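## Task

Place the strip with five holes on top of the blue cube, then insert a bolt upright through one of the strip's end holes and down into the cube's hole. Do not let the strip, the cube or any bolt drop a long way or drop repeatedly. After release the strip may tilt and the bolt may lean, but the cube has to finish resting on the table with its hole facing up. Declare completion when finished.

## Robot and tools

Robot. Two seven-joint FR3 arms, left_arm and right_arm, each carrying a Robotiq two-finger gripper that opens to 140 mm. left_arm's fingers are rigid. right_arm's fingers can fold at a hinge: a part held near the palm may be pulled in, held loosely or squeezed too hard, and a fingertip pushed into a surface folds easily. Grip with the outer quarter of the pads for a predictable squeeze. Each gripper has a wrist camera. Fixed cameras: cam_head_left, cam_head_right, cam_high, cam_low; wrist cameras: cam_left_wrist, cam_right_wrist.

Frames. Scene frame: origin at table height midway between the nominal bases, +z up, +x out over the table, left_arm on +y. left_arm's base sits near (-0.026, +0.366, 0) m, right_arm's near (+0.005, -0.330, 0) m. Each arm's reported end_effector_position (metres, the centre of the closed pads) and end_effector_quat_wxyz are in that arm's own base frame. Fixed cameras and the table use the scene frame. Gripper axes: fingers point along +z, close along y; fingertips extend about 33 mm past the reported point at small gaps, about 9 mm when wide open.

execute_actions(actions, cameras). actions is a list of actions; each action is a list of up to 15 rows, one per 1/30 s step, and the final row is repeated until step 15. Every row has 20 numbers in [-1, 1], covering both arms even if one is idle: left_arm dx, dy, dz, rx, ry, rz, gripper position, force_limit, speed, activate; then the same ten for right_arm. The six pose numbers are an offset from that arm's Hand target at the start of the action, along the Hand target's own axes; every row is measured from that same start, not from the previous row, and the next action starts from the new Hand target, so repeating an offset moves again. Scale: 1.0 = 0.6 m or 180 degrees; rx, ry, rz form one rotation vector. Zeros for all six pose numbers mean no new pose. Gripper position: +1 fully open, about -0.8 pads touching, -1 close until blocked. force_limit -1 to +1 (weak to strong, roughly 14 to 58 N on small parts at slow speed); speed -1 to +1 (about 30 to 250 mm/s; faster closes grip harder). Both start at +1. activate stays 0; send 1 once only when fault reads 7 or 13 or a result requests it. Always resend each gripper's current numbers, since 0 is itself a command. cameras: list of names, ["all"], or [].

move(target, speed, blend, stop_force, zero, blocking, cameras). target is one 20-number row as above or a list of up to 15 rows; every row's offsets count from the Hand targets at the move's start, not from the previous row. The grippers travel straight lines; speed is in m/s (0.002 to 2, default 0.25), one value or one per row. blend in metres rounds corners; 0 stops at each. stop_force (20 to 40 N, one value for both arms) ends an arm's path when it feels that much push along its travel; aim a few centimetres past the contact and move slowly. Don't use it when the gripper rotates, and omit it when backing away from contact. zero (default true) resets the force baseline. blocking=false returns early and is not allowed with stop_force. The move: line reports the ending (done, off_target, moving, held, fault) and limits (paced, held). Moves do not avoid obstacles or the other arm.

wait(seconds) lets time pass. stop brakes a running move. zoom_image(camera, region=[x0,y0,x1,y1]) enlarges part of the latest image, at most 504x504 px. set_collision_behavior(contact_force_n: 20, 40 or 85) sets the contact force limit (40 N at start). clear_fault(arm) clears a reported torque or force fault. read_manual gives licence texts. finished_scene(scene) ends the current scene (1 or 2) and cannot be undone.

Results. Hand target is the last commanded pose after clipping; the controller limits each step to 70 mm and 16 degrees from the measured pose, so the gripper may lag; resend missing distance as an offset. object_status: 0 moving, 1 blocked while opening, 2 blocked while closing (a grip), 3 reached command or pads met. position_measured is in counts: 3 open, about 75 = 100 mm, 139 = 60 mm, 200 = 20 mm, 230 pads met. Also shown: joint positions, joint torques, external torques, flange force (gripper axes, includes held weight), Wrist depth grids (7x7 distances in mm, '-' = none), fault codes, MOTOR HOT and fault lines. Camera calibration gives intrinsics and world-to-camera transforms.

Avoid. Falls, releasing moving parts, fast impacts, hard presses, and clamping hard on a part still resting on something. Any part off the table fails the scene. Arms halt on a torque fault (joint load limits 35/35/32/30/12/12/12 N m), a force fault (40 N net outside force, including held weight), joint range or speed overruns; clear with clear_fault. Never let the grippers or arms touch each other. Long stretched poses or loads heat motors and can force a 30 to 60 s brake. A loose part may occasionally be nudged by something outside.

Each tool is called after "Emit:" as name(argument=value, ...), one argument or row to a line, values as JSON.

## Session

Emit:
execute_actions(
  actions=[],
)

Scene clock: 0.00 s.
left_arm: end_effector_position=(+0.8230, -0.0395, +0.3780) position_measured=3 object_status=3 fault=0 end_effector_quat_wxyz=(+0.374, +0.205, +0.903, +0.051) | right_arm: end_effector_position=(+0.7227, -0.3370, +0.1291) position_measured=3 object_status=3 fault=0 end_effector_quat_wxyz=(+0.392, +0.888, +0.238, +0.031)
Joint positions: left_arm=[0.18 0.24 -0.24 -1.747 0.042 2.754 1.956] | right_arm=[-0.23 0.596 -0.059 -1.676 -1.124 2.464 -1.516]
Joint velocities: within noise
Joint torques (N m): no reading
External joint torques (N m): no reading
Flange force (N): no reading
Wrist depth (mm): cam_left_wrist=[407 430 449 489 501 1258 - / 480 498 546 1252 - - - / 565 595 - 1272 1111 - - / - 134 - - 1086 987 127 / - 1226 - 1012 999 936 115 / - 1201 - - 951 898 843 / - - - - 901 852 817] | cam_right_wrist=[163 181 214 255 373 - - / 171 193 - 313 368 - 1344 / 177 206 - - 2240 2560 1536 / - 123 - 349 2722 - 118 / - 240 281 369 2867 - 107 / - - 303 2264 - - - / - - - 2987 - - -]
Hand target: left_arm +0.8230, -0.0395, +0.3780; +0.374, +0.205, +0.903, +0.051 | right_arm +0.7227, -0.3370, +0.1291; +0.392, +0.888, +0.238, +0.031
Tool commands: left_gripper/position=+1.0 left_gripper/force_limit=+1.0 left_gripper/speed=+1.0 left_gripper/activate=+0.0 right_gripper/position=+1.0 right_gripper/force_limit=+1.0 right_gripper/speed=+1.0 right_gripper/activate=+0.0
camera_calibration:
cam_left_wrist: T_world_to_cam=[[0.34596, 0.90369, 0.25231, -0.33288], [0.35513, -0.37503, 0.85629, -0.63141], [0.86845, -0.20664, -0.45067, -0.40923]] pos_world=[0.69478, -0.02054, 0.44023]
cam_right_wrist: T_world_to_cam=[[0.40509, -0.58107, 0.70588, -0.57247], [-0.91051, -0.18643, 0.36906, 0.54932], [-0.08285, -0.79221, -0.60459, 0.01212]] pos_world=[0.73307, -0.22063, 0.20869]

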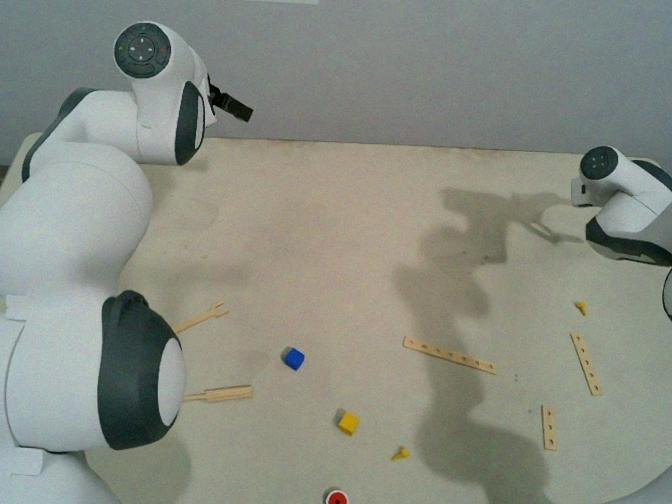

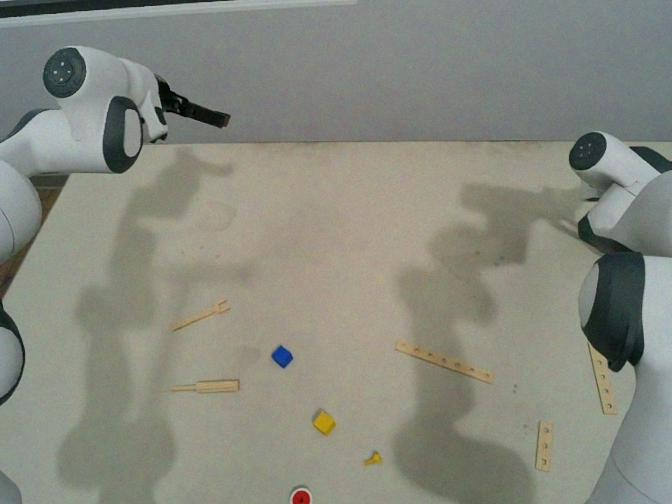

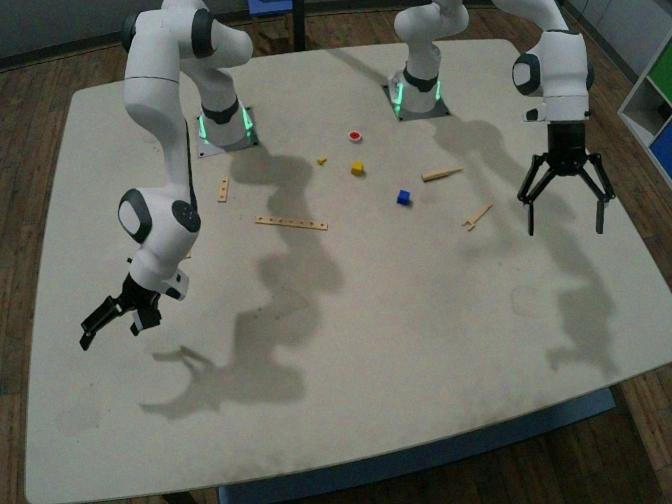

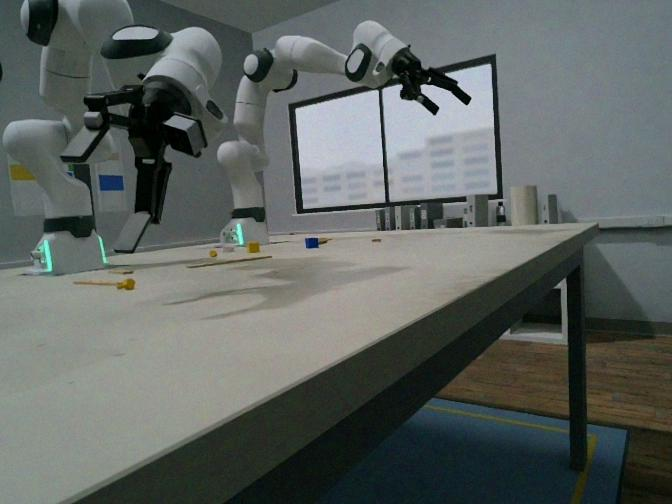

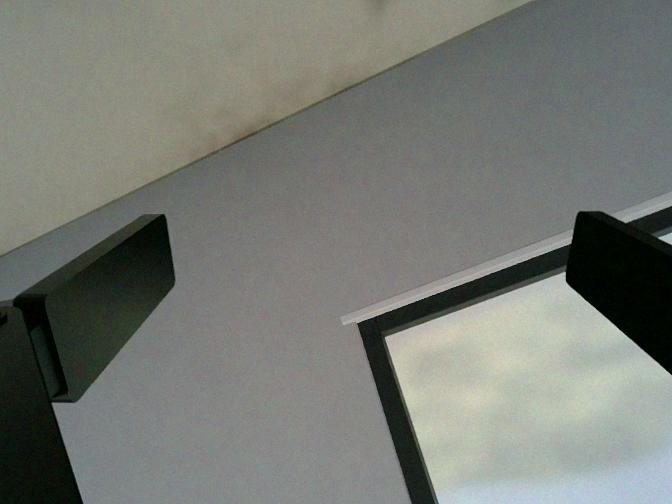

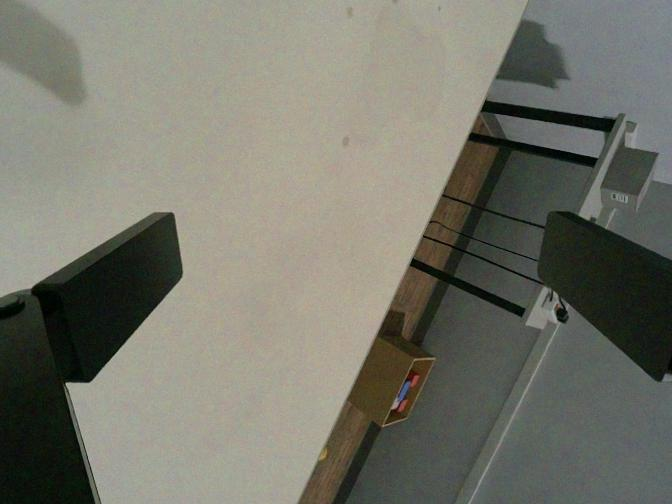

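Emit:
zoom_image(
  camera="cam_head_left",
  region=[260, 330, 440, 490],
)

Emit:
zoom_image(
  camera="cam_head_left",
  region=[500, 280, 672, 450],
)

Emit:
zoom_image(
  camera="cam_high",
  region=[380, 170, 430, 220],
)

Emit:
zoom_image(
  camera="cam_low",
  region=[180, 220, 340, 300],
)

Emit:
zoom_image(
  camera="cam_head_right",
  region=[262, 335, 302, 375],
)

Scaled by 2.800 from the camera's image (finer frame: 960x720).

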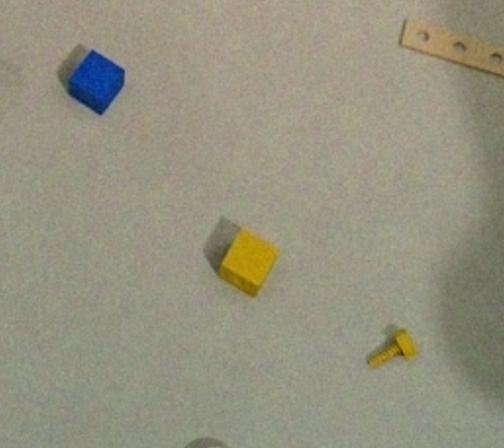

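Scaled by 2.930 from the camera's image (finer frame: 960x720).

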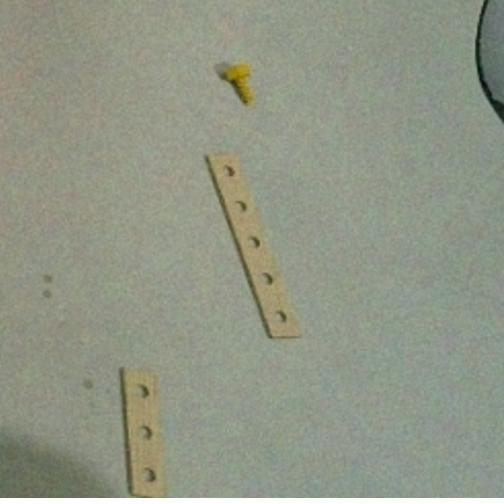

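Scaled by 10.080 from the camera's image (finer frame: 960x720).

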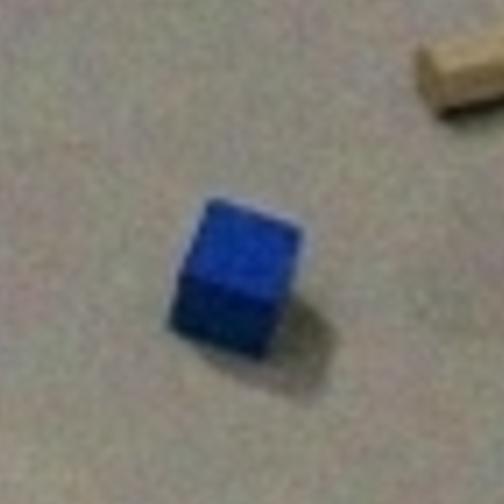

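Scaled by 3.150 from the camera's image (finer frame: 960x720).

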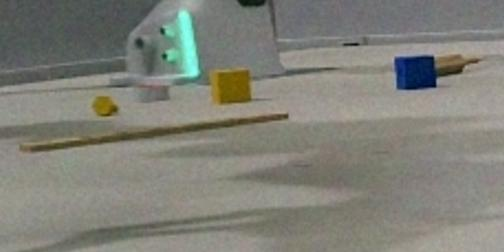

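Scaled by 12.600 from the camera's image (finer frame: 960x720).

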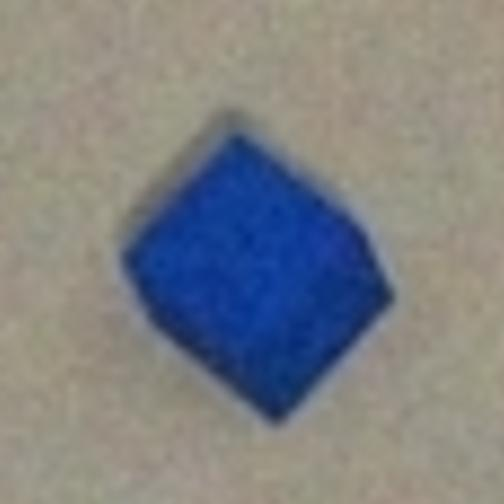

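Emit:
move(
  target=[0.5517,-0.5455,-0.1843,0.0336,0.2461,-0.1349,0.2,-0.3,0,0,-0.3032,-0.3422,-0.3693,0.2595,-0.0257,0.1696,0.2,-0.3,0,0],
  speed=0.25,
  cameras=["cam_left_wrist","cam_right_wrist","cam_head_right"],
)

Scene clock: 51.70 s.
left_arm: end_effector_position=(+0.4279, -0.1952, +0.1596) position_measured=104 object_status=3 fault=0 end_effector_quat_wxyz=(+0.002, +0.004, +1.000, +0.000) | right_arm: end_effector_position=(+0.4277, -0.1497, +0.1603) position_measured=104 object_status=3 fault=0 end_effector_quat_wxyz=(+0.002, +1.000, -0.021, +0.002)
Joint positions: left_arm=[-0.009 -0.171 -0.414 -2.414 -0.086 2.259 1.215] | right_arm=[-0.357 -0.209 0.022 -2.47 0.002 2.265 -1.866]
Joint velocities: left_arm=[within noise] | right_arm=[0.001 0.001 0 0 0.001 0 -0.005]
Joint torques (N m): left_arm=[-0.1 -24.91 1 21.9 0.13 2.34 -0.15] | right_arm=[-0.67 -26.3 -0.82 21.91 0.94 2.17 -0.14]
External joint torques (N m): left_arm=[-0.02 -2.22 -0.72 -0.8 -0.48 -0.14 -0.15] | right_arm=[-0.54 -2.78 -0.34 -1.2 0.24 -0.49 -0.14]
Flange force (N): left_arm=[9.6 2.6 -3.0] | right_arm=[-11.8 -2.4 -4.3]
Wrist depth (mm): cam_left_wrist=[262 261 260 261 261 254 254 / 277 276 275 276 275 279 273 / 292 292 292 283 290 290 290 / 311 307 153 313 306 138 305 / - 84 325 327 330 110 77 / - - 351 353 353 348 - / - - 379 391 380 - -] | cam_right_wrist=[259 263 262 - - 263 263 / 284 281 281 280 276 - 276 / 294 297 295 296 294 295 293 / 312 312 152 - 317 104 - / - - - - - - - / - - - - - - - / - - 401 - - - -]
Hand target: left_arm +0.4267, -0.1952, +0.1597; +0.000, +0.000, +1.000, +0.000 | right_arm +0.4262, -0.1486, +0.1599; +0.000, +1.000, -0.020, +0.000
Off the commanded pose: left_arm 0.001 m, 0 deg | right_arm 0.002 m, 0 deg.
move: done
cam_left_wrist: T_world_to_cam=[[0.02369, 0.99971, -0.00447, 0.19718], [0.93854, -0.0207, 0.34455, -0.46124], [0.34436, -0.01236, -0.93876, 0.14346]] pos_world=[0.37882, -0.2049, 0.29448]
cam_right_wrist: T_world_to_cam=[[-0.03704, -0.99931, -0.00322, -0.12607], [-0.93788, 0.03365, 0.34533, 0.35267], [-0.34498, 0.01581, -0.93847, 0.44146]] pos_world=[0.47839, -0.14482, 0.29211]
Images, in order (width x height): cam_head_right 672x504, cam_left_wrist 672x504, cam_right_wrist 672x504.

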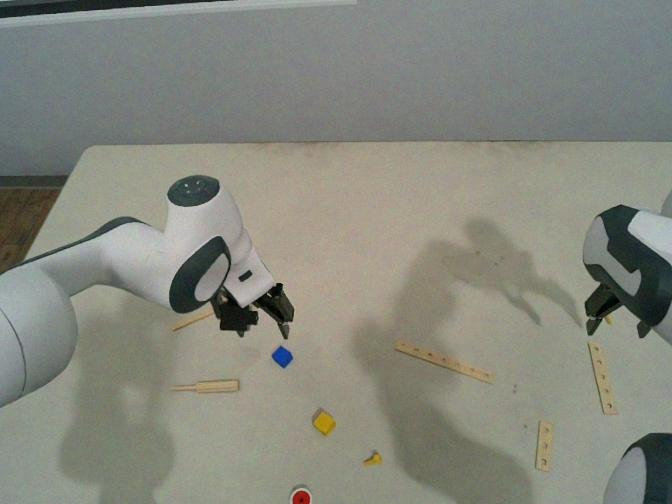

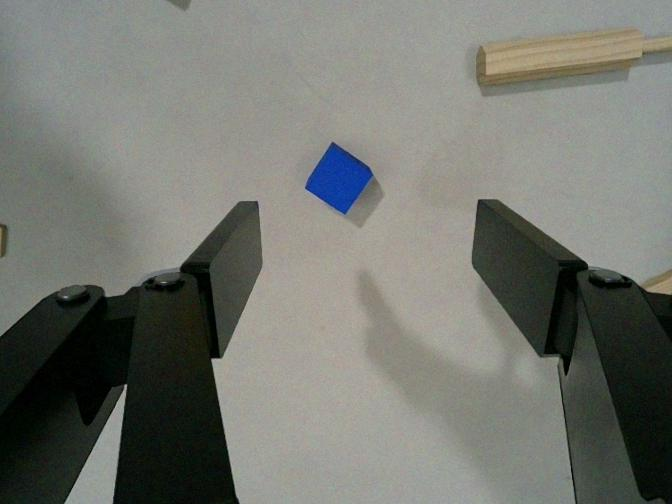

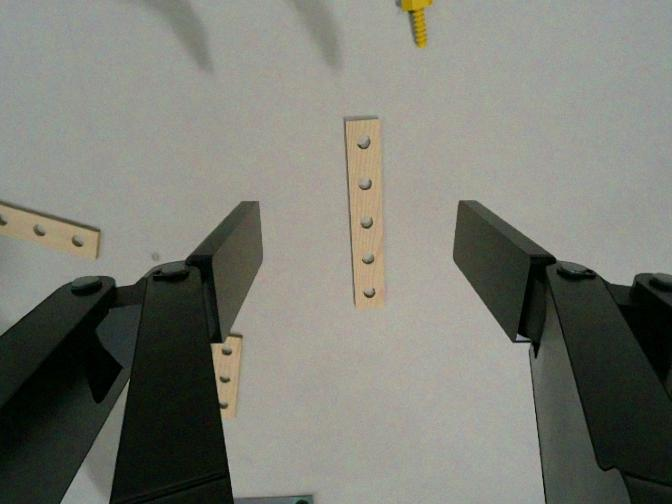

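Emit:
zoom_image(
  camera="cam_left_wrist",
  region=[295, 130, 385, 220],
)

Emit:
zoom_image(
  camera="cam_right_wrist",
  region=[320, 100, 440, 320],
)

Scaled by 5.600 from the camera's image (finer frame: 960x720).

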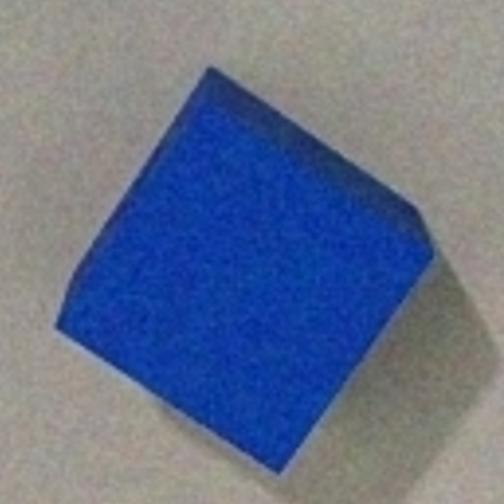

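Scaled by 2.291 from the camera's image (finer frame: 960x720).

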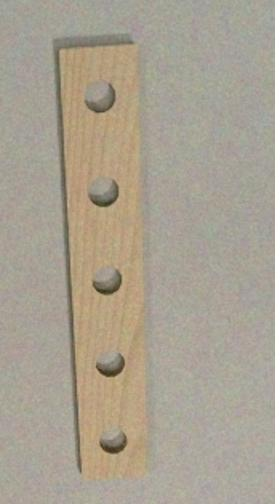

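Emit:
execute_actions(
  actions=[],
  cameras=["cam_head_left","cam_head_right","cam_low","cam_high"],
)

Emit:
zoom_image(
  camera="cam_head_left",
  region=[280, 345, 308, 373],
)

Emit:
zoom_image(
  camera="cam_low",
  region=[300, 230, 328, 258],
)

Emit:
zoom_image(
  camera="cam_high",
  region=[392, 185, 416, 209],
)

Scene clock: 58.10 s.
left_arm: end_effector_position=(+0.4279, -0.1952, +0.1596) position_measured=104 object_status=3 fault=0 end_effector_quat_wxyz=(+0.002, +0.003, +1.000, +0.000) | right_arm: end_effector_position=(+0.4277, -0.1497, +0.1603) position_measured=104 object_status=3 fault=0 end_effector_quat_wxyz=(+0.002, +1.000, -0.021, +0.002)
Joint positions: left_arm=[-0.009 -0.171 -0.414 -2.414 -0.086 2.259 1.214] | right_arm=[-0.357 -0.209 0.022 -2.47 0.002 2.265 -1.867]
Joint velocities: within noise
Joint torques (N m): left_arm=[-0.14 -24.88 0.99 21.86 0.15 2.33 -0.14] | right_arm=[-0.69 -26.35 -0.78 21.88 0.95 2.17 -0.15]
External joint torques (N m): left_arm=[-0.03 -2.03 -0.71 -0.98 -0.46 -0.16 -0.14] | right_arm=[-0.68 -2.92 -0.42 -1.15 0.25 -0.48 -0.15]
Flange force (N): left_arm=[9.5 2.7 -2.6] | right_arm=[-12.1 -2.2 -4.5]
Wrist depth (mm): cam_left_wrist=[257 261 262 261 261 254 250 / 277 275 276 276 274 275 273 / 292 292 292 277 291 290 290 / 312 307 153 311 309 130 304 / - 84 327 326 327 110 77 / - - 354 354 352 350 - / - - 381 382 381 - -] | cam_right_wrist=[264 268 264 263 261 262 258 / 274 279 281 276 280 282 282 / - 297 293 300 299 283 298 / 306 - 131 - - - 317 / - - 340 - 338 - - / - - - - - - - / - - 403 - - - -]
Hand target: left_arm +0.4267, -0.1952, +0.1597; +0.000, +0.000, +1.000, +0.000 | right_arm +0.4262, -0.1486, +0.1599; +0.000, +1.000, -0.020, +0.000
Tool commands: left_gripper/position=+0.2 left_gripper/force_limit=-0.3 left_gripper/speed=+0.0 left_gripper/activate=+0.0 right_gripper/position=+0.2 right_gripper/force_limit=-0.3 right_gripper/speed=+0.0 right_gripper/activate=+0.0
Off the commanded pose: left_arm 0.001 m, 0 deg | right_arm 0.002 m, 0 deg.
Images, in order (width x height): cam_head_left 672x504, cam_head_right 672x504, cam_high 672x504, cam_low 672x504.

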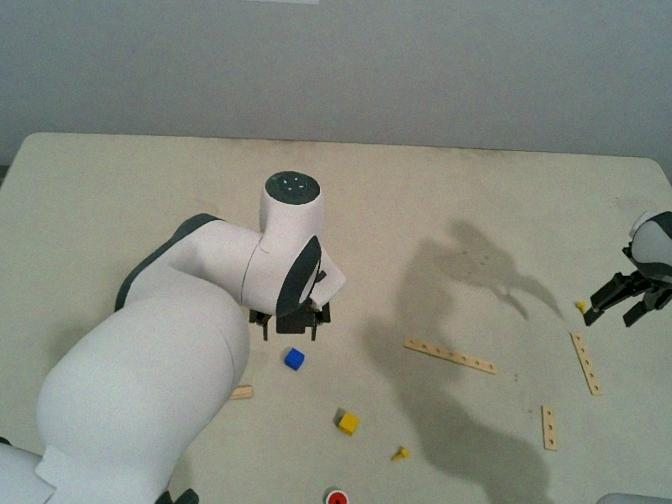

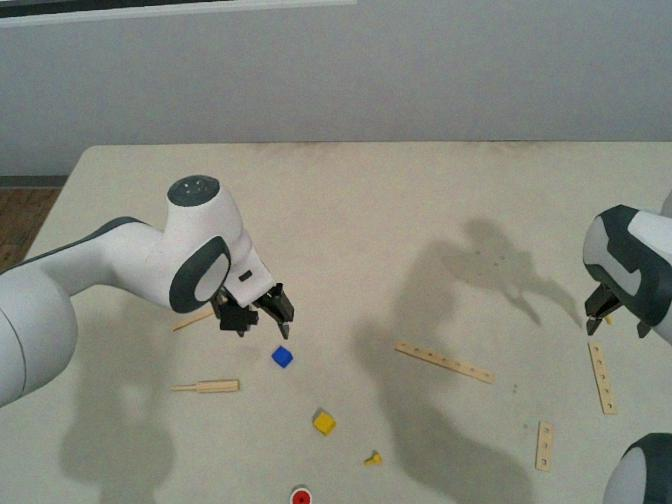

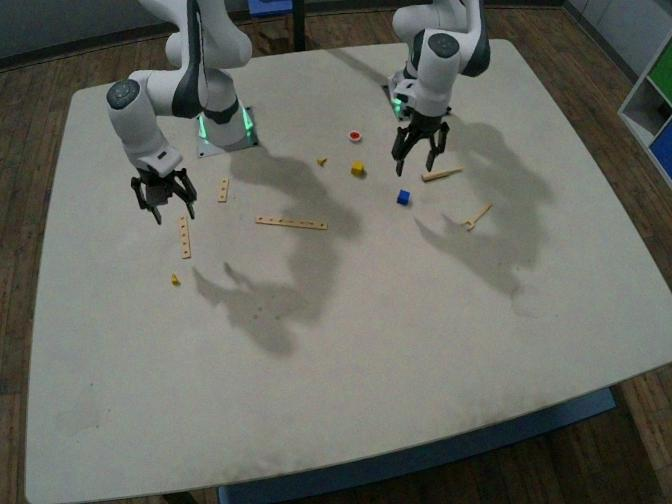

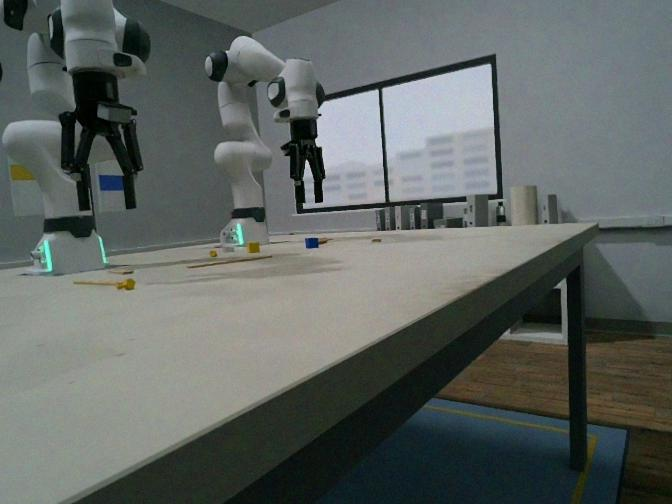

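Scaled by 18.000 from the camera's image (finer frame: 960x720).

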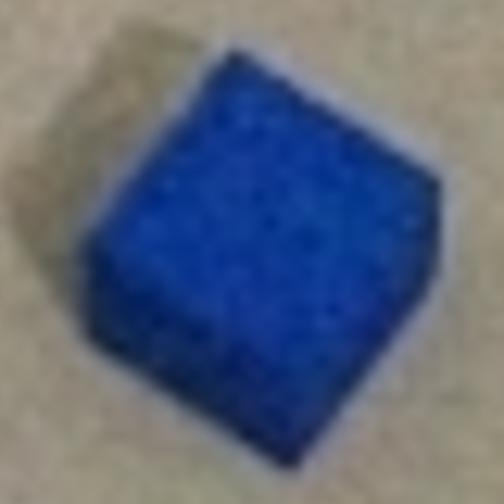

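Scaled by 18.000 from the camera's image (finer frame: 960x720).

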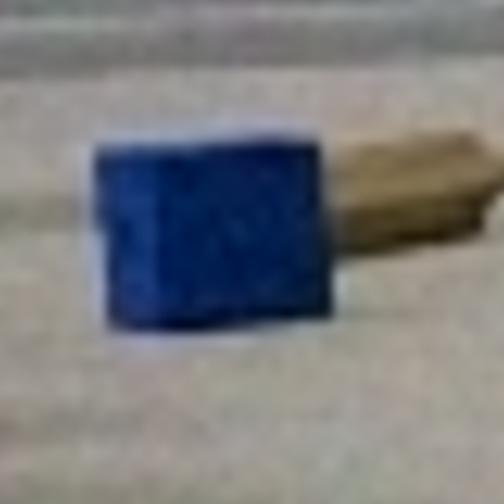

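Scaled by 21.000 from the camera's image (finer frame: 960x720).

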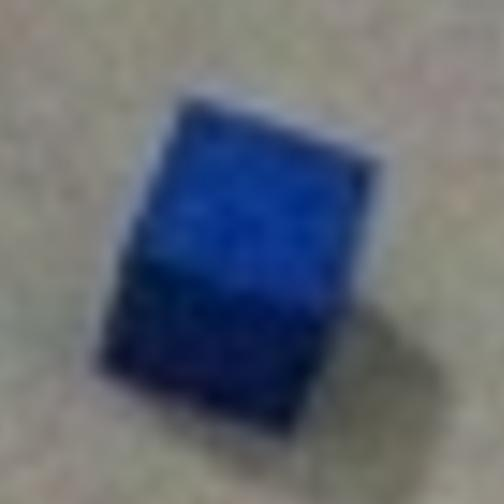

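Emit:
move(
  target=[0.15,0,0.09,0,0,0,0.2,-0.3,0,0,0.0015,0.0252,0.16,0,0,-0.0222,-0.1,-0.3,0,0],
  speed=0.2,
  cameras=["cam_left_wrist","cam_right_wrist"],
)

Emit:
zoom_image(
  camera="cam_left_wrist",
  region=[280, 20, 400, 140],
)

Scene clock: 64.93 s.
left_arm: end_effector_position=(+0.3365, -0.1937, +0.1052) position_measured=104 object_status=3 fault=0 end_effector_quat_wxyz=(-0.001, +0.002, +1.000, +0.001) | right_arm: end_effector_position=(+0.4260, -0.1620, +0.0641) position_measured=141 object_status=3 fault=0 end_effector_quat_wxyz=(+0.000, +1.000, +0.014, -0.001)
Joint positions: left_arm=[-0.098 -0.324 -0.448 -2.716 -0.206 2.408 1.205] | right_arm=[-0.365 -0.007 0.001 -2.536 0 2.527 -1.962]
Joint velocities: left_arm=[within noise] | right_arm=[-0.001 0 0 0 0 0.001 -0.005]
Joint torques (N m): left_arm=[-0.53 -17.78 1.87 19.83 -0.02 2.87 -0.15] | right_arm=[-1.46 -29.1 -0.57 19.21 0.49 2.74 -0.1]
External joint torques (N m): left_arm=[-0.48 -1.91 -1.04 -0.84 -0.54 0.42 -0.15] | right_arm=[-1.4 -1.57 -0.5 -0.78 -0.04 0.1 -0.1]
Flange force (N): left_arm=[9.5 1.8 -2.2] | right_arm=[-7.0 -0.4 -3.1]
Wrist depth (mm): cam_left_wrist=[214 214 214 214 213 212 212 / 223 206 225 225 225 225 221 / 240 239 238 238 238 235 236 / 254 250 153 248 251 130 228 / - 84 266 262 269 110 77 / - - 289 289 289 284 - / - - 307 309 310 - -] | cam_right_wrist=[- 178 176 177 176 176 179 / 187 188 187 187 187 187 186 / - 199 199 195 - 200 196 / 213 211 142 211 138 211 213 / - - - 224 - - - / - - - 246 247 - - / - - - - - - -]
Hand target: left_arm +0.3368, -0.1951, +0.1057; +0.000, +0.000, +1.000, +0.000 | right_arm +0.4266, -0.1637, +0.0639; +0.000, +1.000, +0.015, +0.000
Off the commanded pose: left_arm 0.002 m, 0 deg | right_arm 0.002 m, 0 deg.
move: done
cam_left_wrist: T_world_to_cam=[[0.02001, 0.9998, -0.00256, 0.1987], [0.94071, -0.01796, 0.33873, -0.35631], [0.33862, -0.00919, -0.94088, 0.12664]] pos_world=[0.28833, -0.20389, 0.24036]
cam_right_wrist: T_world_to_cam=[[0.03313, -0.99942, -0.00781, -0.16831], [-0.93599, -0.03376, 0.35039, 0.37259], [-0.35045, -0.0043, -0.93657, 0.34985]] pos_world=[0.47692, -0.15412, 0.1958]

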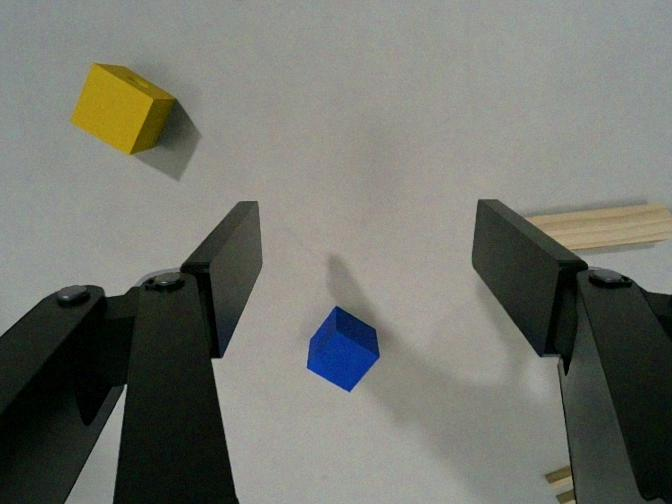

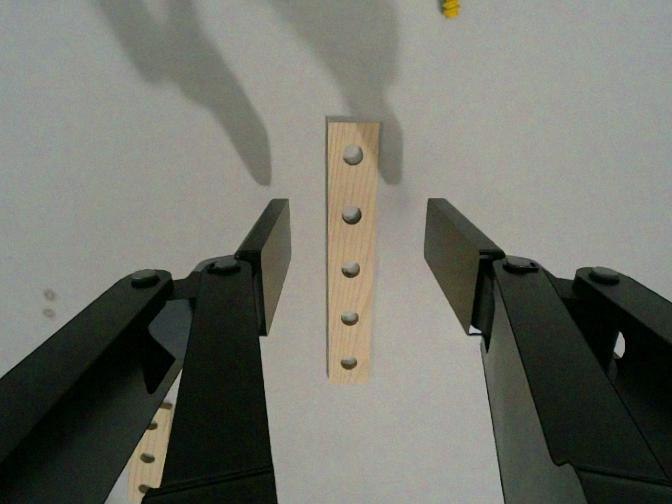

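Scaled by 4.200 from the camera's image (finer frame: 960x720).

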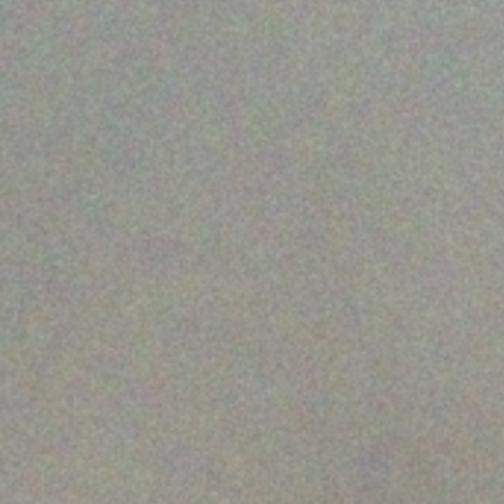

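Emit:
zoom_image(
  camera="cam_left_wrist",
  region=[300, 300, 390, 390],
)

Emit:
move(
  target=[0,0,0,0,0,0,0.2,-0.3,0,0,0,0,0.0455,0,0,0,-0.1,-0.3,0,0],
  speed=0.05,
  cameras=["cam_right_wrist"],
)

Emit:
execute_actions(
  actions=[
    [[0,0,0,0,0,0,0.2,-0.3,0,0,0,0,0,0,0,0,-1,-0.3,-0.5,0]],
    [[0,0,0,0,0,0,0.2,-0.3,0,0,0,0,0,0,0,0,-1,-0.3,-0.5,0]],
  ],
  cameras=["cam_right_wrist"],
)

Scaled by 5.600 from the camera's image (finer frame: 960x720).

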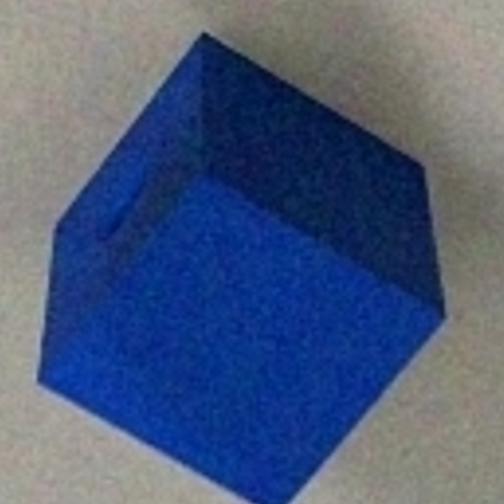

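Scene clock: 68.37 s.
left_arm: end_effector_position=(+0.3365, -0.1937, +0.1052) position_measured=104 object_status=3 fault=0 end_effector_quat_wxyz=(-0.001, +0.002, +1.000, +0.001) | right_arm: end_effector_position=(+0.4269, -0.1626, +0.0375) position_measured=141 object_status=3 fault=0 end_effector_quat_wxyz=(+0.000, +1.000, +0.015, +0.000)
Joint positions: left_arm=[-0.098 -0.324 -0.448 -2.716 -0.206 2.408 1.205] | right_arm=[-0.365 0.06 0.001 -2.543 0 2.602 -1.964]
Joint velocities: left_arm=[within noise] | right_arm=[-0.001 0.001 0.001 0.001 0 0.005 0.002]
Joint torques (N m): left_arm=[-0.55 -17.88 1.87 19.9 -0.01 2.82 -0.19] | right_arm=[-1.49 -30.39 -0.22 18.14 0.43 2.7 -0.13]
External joint torques (N m): left_arm=[-0.51 -1.99 -1.04 -0.77 -0.53 0.37 -0.19] | right_arm=[-1.45 -1.72 -0.25 -0.63 -0.04 0.08 -0.13]
Flange force (N): left_arm=[9.7 1.8 -2.7] | right_arm=[-6.6 -0.3 -4.1]
Wrist depth (mm): cam_left_wrist=[214 214 213 214 216 212 212 / 223 207 221 226 224 224 223 / 239 240 239 239 238 238 235 / 254 250 153 254 252 130 228 / - 84 267 263 269 110 77 / - - 287 288 288 284 - / - - - 311 311 - -] | cam_right_wrist=[- 154 154 152 151 152 152 / 161 162 162 162 162 161 161 / 172 172 172 168 169 171 172 / 184 184 116 181 159 179 183 / - - - 194 197 - - / - - - 213 - - - / - - - 232 231 - -]
Hand target: left_arm +0.3368, -0.1951, +0.1057; +0.000, +0.000, +1.000, +0.000 | right_arm +0.4266, -0.1637, +0.0366; +0.000, +1.000, +0.015, +0.000
Off the commanded pose: left_arm 0.001 m, 0 deg | right_arm 0.001 m, 0 deg.
move: done
cam_right_wrist: T_world_to_cam=[[0.03471, -0.99937, -0.0073, -0.16987], [-0.93642, -0.03507, 0.34911, 0.38277], [-0.34915, -0.00529, -0.93705, 0.32449]] pos_world=[0.47763, -0.15462, 0.1692]

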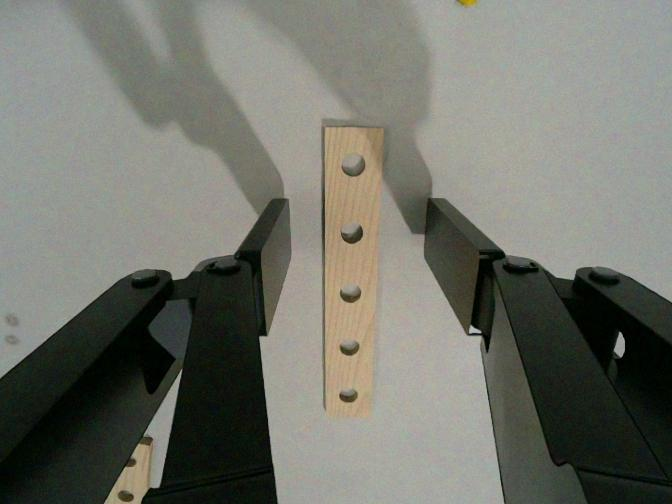

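Scene clock: 69.57 s.
left_arm: end_effector_position=(+0.3365, -0.1937, +0.1052) position_measured=104 object_status=3 fault=0 end_effector_quat_wxyz=(-0.001, +0.002, +1.000, +0.001) | right_arm: end_effector_position=(+0.4271, -0.1627, +0.0375) position_measured=232 object_status=3 fault=0 end_effector_quat_wxyz=(+0.000, +1.000, +0.015, +0.000)
Joint positions: left_arm=[-0.098 -0.324 -0.448 -2.716 -0.206 2.408 1.205] | right_arm=[-0.365 0.06 0.001 -2.543 0 2.603 -1.964]
Joint torques (N m): left_arm=[-0.54 -17.89 1.89 19.85 0.01 2.83 -0.14] | right_arm=[-1.51 -30.44 -0.23 18.14 0.43 2.74 -0.15]
External joint torques (N m): left_arm=[-0.51 -2.05 -1.03 -0.83 -0.51 0.38 -0.14] | right_arm=[-1.41 -1.71 -0.2 -0.67 -0.05 0.11 -0.15]
External joint torques at the end of the 1st action: left_arm=[-0.49 -2 -1 -0.77 -0.52 0.38 -0.2] | right_arm=[-1.42 -1.75 -0.24 -0.65 -0.04 0.12 -0.12]
Flange force (N): left_arm=[9.9 2.1 -2.8] | right_arm=[-6.8 -0.4 -3.9]
Flange force at the end of the 1st action (N): left_arm=[9.6 1.8 -2.7] | right_arm=[-6.8 -0.5 -4.0]
Wrist depth (mm): cam_left_wrist=[216 214 213 214 213 213 213 / 221 206 225 226 225 224 224 / 240 239 239 238 238 237 234 / 254 251 153 254 253 130 228 / - 84 266 263 269 110 77 / - - 290 288 294 284 - / - - 310 311 309 - -] | cam_right_wrist=[- 154 152 153 150 153 152 / 162 162 161 160 161 161 161 / 172 170 173 168 170 172 169 / 184 186 181 107 180 184 184 / 198 195 - - - - 195 / - - - - - - - / - - - - - - -]
Hand target: left_arm +0.3368, -0.1951, +0.1057; +0.000, +0.000, +1.000, +0.000 | right_arm +0.4266, -0.1637, +0.0366; +0.000, +1.000, +0.015, +0.000
Off the commanded pose: left_arm 0.001 m, 0 deg | right_arm 0.002 m, 0 deg.
cam_right_wrist: T_world_to_cam=[[0.03479, -0.99937, -0.00709, -0.16995], [-0.93664, -0.03508, 0.34852, 0.38303], [-0.34855, -0.00549, -0.93727, 0.32434]] pos_world=[0.47773, -0.15462, 0.1693]

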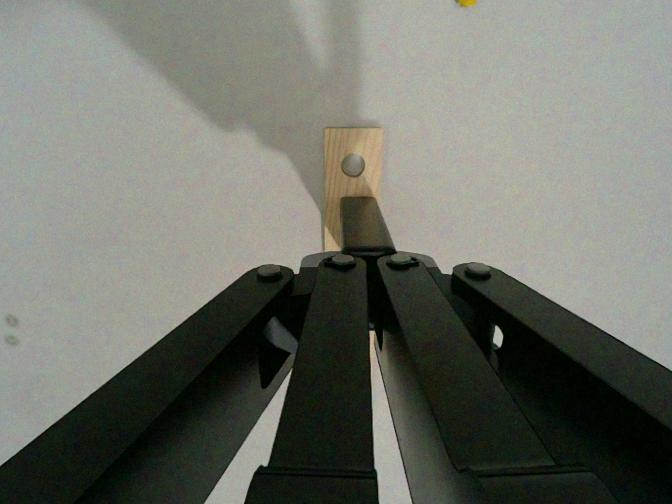

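Emit:
move(
  target=[-0.136,-0.0435,-0.0238,-0.1241,-0.2285,-0.2996,-0.1,-0.3,0,0,0,0,-0.01,0,0,0,-0.1,-0.3,0,0],
  speed=0.2,
)

Emit:
move(
  target=[0,0,0,0,0,0,-0.1,-0.3,0,0,-0.08,0,-0.01,0,0,0,-0.1,-0.3,0,0],
  speed=0.2,
  cameras=["cam_left_wrist","cam_right_wrist"],
)

Emit:
zoom_image(
  camera="cam_left_wrist",
  region=[200, 100, 500, 400],
)

Scene clock: 85.50 s.
left_arm: end_effector_position=(+0.4189, -0.2218, +0.1206) position_measured=141 object_status=3 fault=0 end_effector_quat_wxyz=(+0.337, -0.436, +0.814, +0.183) | right_arm: end_effector_position=(+0.4275, -0.1628, +0.0420) position_measured=141 object_status=3 fault=0 end_effector_quat_wxyz=(+0.000, +1.000, +0.015, +0.001)
Joint positions: left_arm=[0.814 -1.036 -1.684 -2.358 -0.342 2.232 0.011] | right_arm=[-0.365 0.049 0.001 -2.543 0 2.593 -1.964]
Joint velocities: left_arm=[0 0 0 0.001 -0.001 -0.001 -0.006] | right_arm=[within noise]
Joint torques (N m): left_arm=[0.39 18.07 24.46 10.01 0.21 1.67 -0.18] | right_arm=[-1.44 -31.56 -0.24 18.31 0.44 2.15 -0.14]
External joint torques (N m): left_arm=[0.42 -0.89 -0.44 0.4 -0.51 -0.17 -0.16] | right_arm=[-1.34 -2.97 -0.19 -0.73 -0.04 -0.5 -0.14]
Flange force (N): left_arm=[2.4 -3.4 0.9] | right_arm=[-9.2 -1.6 -8.7]
Wrist depth (mm): cam_left_wrist=[207 207 208 197 201 209 209 / 252 252 252 212 253 245 254 / 317 301 319 319 304 322 334 / 435 405 132 437 381 384 377 / - - 84 664 618 88 82 / - - - 2378 - - - / - - - 2050 - - -] | cam_right_wrist=[158 158 157 158 157 158 157 / 165 164 166 166 168 166 165 / 177 177 - 174 176 178 177 / 192 186 143 189 158 185 186 / - - - 203 - - - / - - - 213 220 - - / - - - - - - -]
Hand target: left_arm +0.4183, -0.2213, +0.1200; +0.337, -0.440, +0.812, +0.182 | right_arm +0.4266, -0.1637, +0.0426; +0.000, +1.000, +0.015, +0.000
Off the commanded pose: left_arm 0.001 m, 1 deg | right_arm 0.001 m, 0 deg.
move: done

Scene clock: 86.67 s.
left_arm: end_effector_position=(+0.4189, -0.2217, +0.1206) position_measured=141 object_status=3 fault=0 end_effector_quat_wxyz=(+0.337, -0.437, +0.813, +0.182) | right_arm: end_effector_position=(+0.3787, -0.1639, +0.0483) position_measured=141 object_status=3 fault=0 end_effector_quat_wxyz=(-0.001, +1.000, +0.012, -0.001)
Joint positions: left_arm=[0.814 -1.036 -1.684 -2.358 -0.342 2.232 0.009] | right_arm=[-0.387 -0.077 -0.022 -2.68 -0.001 2.6 -2.004]
Joint velocities: left_arm=[within noise] | right_arm=[0 0 -0.001 0 -0.001 0 -0.007]
Joint torques (N m): left_arm=[0.46 18.54 24.47 10.06 0.4 1.69 -0.2] | right_arm=[-1.08 -26.8 -0.58 17.69 0.24 2.73 -0.15]
External joint torques (N m): left_arm=[0.44 -0.44 -0.4 0.55 -0.32 -0.12 -0.18] | right_arm=[-1.02 -2.87 -0.47 -1.08 -0.24 0.11 -0.15]
Flange force (N): left_arm=[2.1 -3.8 0.7] | right_arm=[-10.9 -2.7 -7.4]
Wrist depth (mm): cam_left_wrist=[208 208 208 197 201 208 208 / 252 252 253 253 253 245 254 / 318 318 305 303 304 305 323 / 433 402 112 472 382 118 409 / - - 84 590 - 88 82 / - - - 2105 - - - / - - - 1918 - - -] | cam_right_wrist=[165 163 165 159 163 162 - / 172 172 - 169 172 173 171 / 187 184 184 180 183 181 183 / - 194 142 196 138 190 192 / - - - 205 - - - / - - - 227 227 - - / - - - 249 - - -]
Hand target: left_arm +0.4183, -0.2213, +0.1200; +0.337, -0.440, +0.812, +0.182 | right_arm +0.3786, -0.1652, +0.0486; +0.000, +1.000, +0.015, +0.000
Off the commanded pose: left_arm 0.001 m, 0 deg | right_arm 0.001 m, 0 deg.
move: done
cam_left_wrist: T_world_to_cam=[[-0.8266, 0.56272, 0.00848, 0.48148], [0.24388, 0.34458, 0.90653, -0.13575], [0.5072, 0.75141, -0.42207, 0.14841]] pos_world=[0.35583, -0.33569, 0.18161]
cam_right_wrist: T_world_to_cam=[[0.02966, -0.99951, -0.00958, -0.16737], [-0.93611, -0.03114, 0.35033, 0.33427], [-0.35046, -0.00143, -0.93658, 0.31882]] pos_world=[0.42962, -0.15642, 0.17989]

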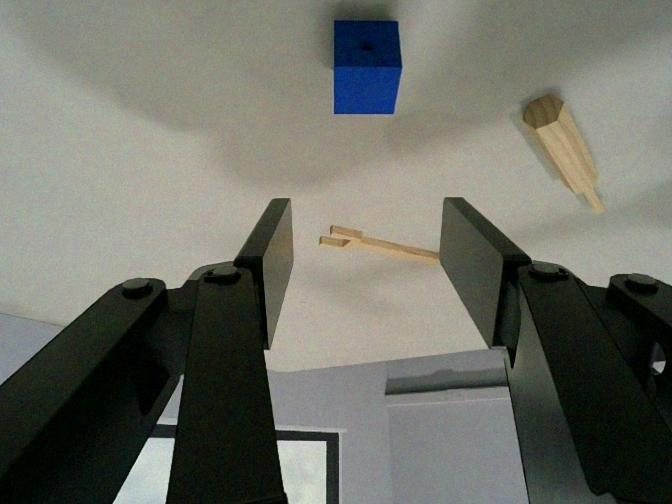

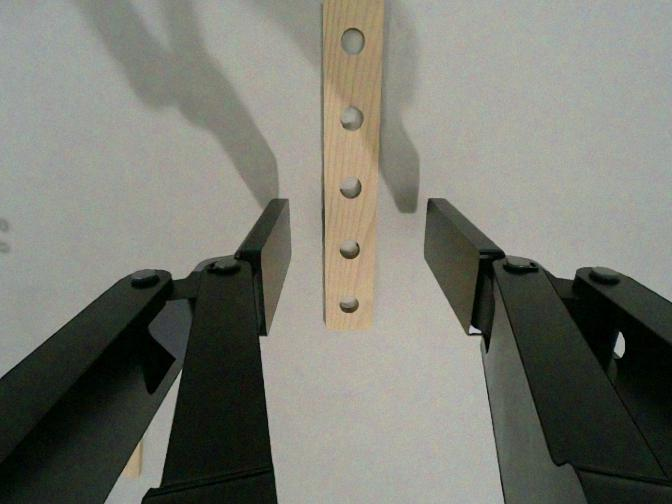

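Scaled by 1.680 from the camera's image (finer frame: 960x720).

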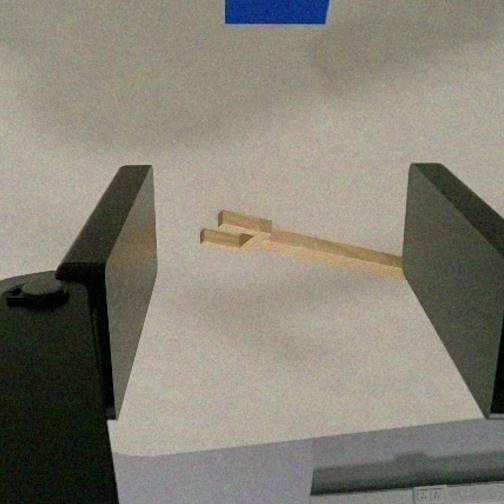

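Emit:
move(
  target=[0.0972,0,0.0972,0,0,0,-0.1,-0.3,0,0,0,0,0.0245,0,0,0,-0.1,-0.3,0,0],
  speed=0.06,
  stop_force=20,
)

Emit:
execute_actions(
  actions=[
    [[0,0,0,0,0,0,-1,-0.3,-0.5,0,0,0,0,0,0,0,-1,-0.3,-0.5,0]],
    [[0,0,0,0,0,0,-1,-0.3,-0.5,0,0,0,0,0,0,0,-1,-0.3,-0.5,0]],
  ],
  cameras=["cam_left_wrist","cam_right_wrist"],
)

Scene clock: 91.93 s.
left_arm: end_effector_position=(+0.4176, -0.2204, +0.0381) position_measured=141 object_status=3 fault=0 end_effector_quat_wxyz=(+0.336, -0.438, +0.813, +0.185) | right_arm: end_effector_position=(+0.3795, -0.1645, +0.0350) position_measured=141 object_status=3 fault=0 end_effector_quat_wxyz=(+0.000, +1.000, +0.014, +0.000)
Joint positions: left_arm=[0.927 -1.101 -1.889 -2.344 -0.447 2.344 -0.037] | right_arm=[-0.387 -0.039 -0.022 -2.684 -0.001 2.646 -2.008]
Joint torques (N m): left_arm=[0.24 21.83 24.59 6.71 -0.13 2.1 -0.18] | right_arm=[-1.23 -26.22 -0.31 17.17 0.41 2.73 -0.15]
External joint torques (N m): left_arm=[0.32 -0.75 -0.54 0.55 -0.5 0.37 -0.16] | right_arm=[-1.18 -1.65 -0.24 -0.9 -0.02 0.11 -0.15]
Flange force (N): left_arm=[2.6 -3.0 2.8] | right_arm=[-7.2 -1.2 -4.3]
Wrist depth (mm): cam_left_wrist=[- 114 114 119 119 115 115 / 138 144 145 139 139 146 140 / 174 175 167 166 167 177 178 / 222 222 137 182 158 211 226 / - - 84 370 - 88 87 / - - - - - - - / - - - 1950 - - -] | cam_right_wrist=[149 150 150 147 150 150 152 / - 162 160 156 158 161 159 / 173 170 170 167 170 170 170 / 182 182 115 177 138 177 182 / - - - 193 194 - - / - - - 211 207 - - / - - - 229 230 - -]
Hand target: left_arm +0.4184, -0.2213, +0.0375; +0.337, -0.440, +0.812, +0.182 | right_arm +0.3786, -0.1652, +0.0339; +0.000, +1.000, +0.015, +0.000
Off the commanded pose: left_arm 0.001 m, 0 deg | right_arm 0.002 m, 0 deg.
move: done

Scene clock: 93.13 s.
left_arm: end_effector_position=(+0.4177, -0.2204, +0.0382) position_measured=187 object_status=2 fault=0 end_effector_quat_wxyz=(+0.336, -0.439, +0.813, +0.185) | right_arm: end_effector_position=(+0.3796, -0.1645, +0.0351) position_measured=197 object_status=2 fault=0 end_effector_quat_wxyz=(+0.000, +1.000, +0.014, +0.000)
Joint positions: left_arm=[0.927 -1.101 -1.889 -2.343 -0.447 2.344 -0.037] | right_arm=[-0.387 -0.039 -0.022 -2.684 -0.001 2.646 -2.008]
Joint torques (N m): left_arm=[0.24 21.92 23.94 6.61 -0.17 2.07 -0.24] | right_arm=[-1.2 -25.73 -0.32 16.95 0.39 2.73 -0.1]
External joint torques (N m): left_arm=[0.26 -0.64 -1.23 0.47 -0.55 0.34 -0.22] | right_arm=[-1.13 -1.26 -0.24 -1.05 -0.05 0.12 -0.1]
External joint torques at the end of the 1st action: left_arm=[0.27 -0.61 -1.21 0.47 -0.56 0.34 -0.14] | right_arm=[-1.18 -1.03 -0.26 -1.25 -0.04 0.07 -0.12]
Flange force (N): left_arm=[3.8 -2.9 3.9] | right_arm=[-6.8 -1.1 -3.1]
Flange force at the end of the 1st action (N): left_arm=[3.6 -2.9 3.9] | right_arm=[-6.8 -1.0 -2.5]
Wrist depth (mm): cam_left_wrist=[- 114 114 119 119 115 115 / 138 144 145 139 139 146 140 / 174 176 176 166 168 177 178 / 238 238 209 158 139 213 227 / - - 85 308 - 83 79 / - 70 - - - - 73 / - - - - - - -] | cam_right_wrist=[151 152 151 148 150 150 152 / 160 162 159 157 160 161 159 / 170 168 171 166 170 170 168 / 185 181 179 174 151 178 181 / 193 - - 186 - - 189 / - - - - - - - / - - - - - - -]
Hand target: left_arm +0.4184, -0.2213, +0.0375; +0.337, -0.440, +0.812, +0.182 | right_arm +0.3786, -0.1652, +0.0339; +0.000, +1.000, +0.015, +0.000
Off the commanded pose: left_arm 0.001 m, 0 deg | right_arm 0.002 m, 0 deg.
cam_left_wrist: T_world_to_cam=[[-0.82896, 0.55917, 0.01253, 0.48052], [0.24541, 0.3435, 0.90652, -0.06205], [0.50259, 0.75454, -0.42198, 0.11585]] pos_world=[0.35534, -0.33479, 0.09911]
cam_right_wrist: T_world_to_cam=[[0.03333, -0.99942, -0.00724, -0.16966], [-0.9371, -0.03377, 0.34742, 0.33983], [-0.34746, -0.0048, -0.93768, 0.3051]] pos_world=[0.43013, -0.15662, 0.1668]

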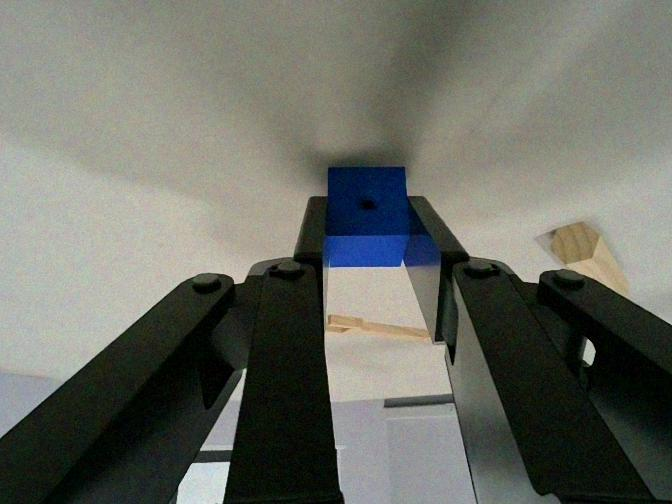

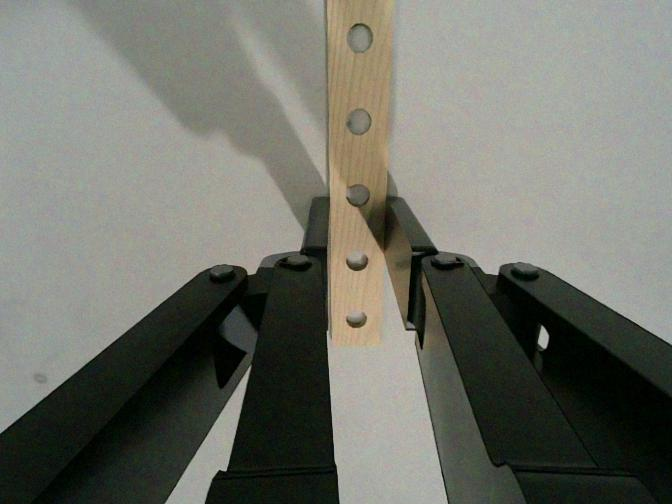

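Emit:
move(
  target=[
    [-0.0943,0,-0.0943,0,0,0,-1,-0.3,-0.5,0,0,0,-0.12,0,0,0,-1,-0.3,-0.5,0],
    [-0.0943,0,-0.0943,0,0.5,0,-1,-0.3,-0.5,0,0,0,-0.12,0,0,0,-1,-0.3,-0.5,0],
  ],
  speed=[0.1,0.4],
  cameras=["cam_left_wrist","cam_right_wrist"],
)

Scene clock: 100.20 s.
left_arm: end_effector_position=(+0.4193, -0.2210, +0.1171) position_measured=187 object_status=2 fault=0 end_effector_quat_wxyz=(-0.336, -0.445, +0.810, -0.182) | right_arm: end_effector_position=(+0.3790, -0.1641, +0.1049) position_measured=197 object_status=2 fault=0 end_effector_quat_wxyz=(-0.001, +1.000, +0.015, +0.001)
Joint positions: left_arm=[0.948 0.455 -1.088 -2.216 -0.351 2.065 0.627] | right_arm=[-0.388 -0.222 -0.022 -2.649 -0.004 2.428 -2.008]
Joint velocities: left_arm=[0 0 0.001 -0.001 0 -0.002 0.005] | right_arm=[within noise]
Joint torques (N m): left_arm=[-0.08 -24.55 -13.07 18.13 -0.02 0.49 0.24] | right_arm=[-1.44 -24.05 -0.14 20.52 0.26 2.17 0.06]
External joint torques (N m): left_arm=[-0.12 -1.15 -1.38 0.03 0.27 -0.22 0.21] | right_arm=[-1.42 -2.85 -0.01 -0.7 -0.34 -0.46 0.06]
Flange force (N): left_arm=[5.3 5.1 -1.9] | right_arm=[-10.4 -3.1 -7.3]
Wrist depth (mm): cam_left_wrist=[350 346 346 338 335 335 337 / 319 316 314 312 301 316 311 / 291 291 295 292 289 282 286 / 270 270 268 158 139 265 263 / 255 - 85 243 140 83 82 / - 70 - 232 - - 73 / - - - 218 - - -] | cam_right_wrist=[217 214 217 146 210 212 211 / 228 225 227 159 227 - 227 / - 241 239 165 241 249 240 / - 260 255 173 119 257 252 / - - - 187 - - - / - - - - - - - / - - - - - - -]
Hand target: left_arm +0.4183, -0.2213, +0.1175; -0.336, -0.440, +0.812, -0.182 | right_arm +0.3786, -0.1652, +0.1059; +0.000, +1.000, +0.015, +0.000
Off the commanded pose: left_arm 0.001 m, 1 deg | right_arm 0.001 m, 0 deg.
move: done
cam_left_wrist: T_world_to_cam=[[-0.83919, 0.54373, -0.01097, 0.48472], [0.49679, 0.75823, -0.42223, 0.00804], [-0.22126, -0.35978, -0.90642, 0.26275]] pos_world=[0.46091, -0.17512, 0.24687]
cam_right_wrist: T_world_to_cam=[[0.03504, -0.99935, -0.00893, -0.16915], [-0.93727, -0.03596, 0.34674, 0.3148], [-0.34683, -0.00378, -0.93792, 0.37035]] pos_world=[0.42943, -0.15632, 0.23669]

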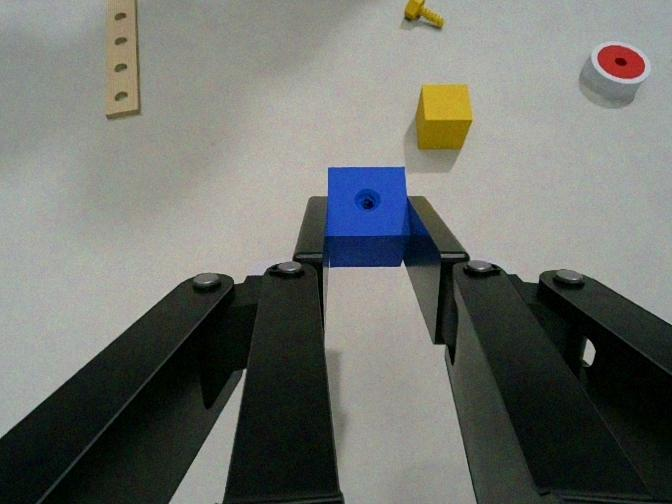

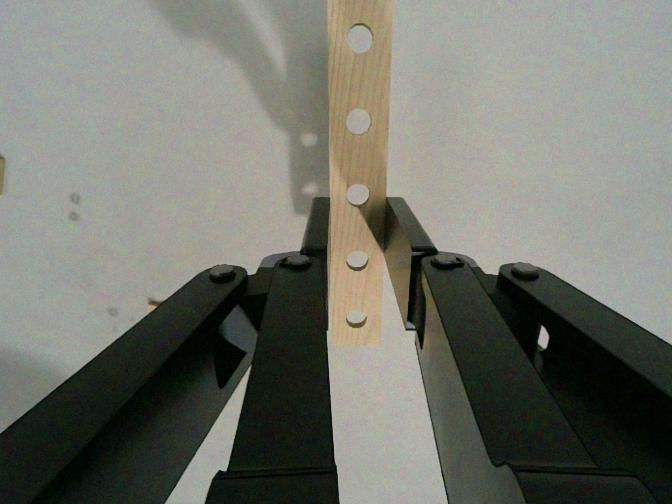

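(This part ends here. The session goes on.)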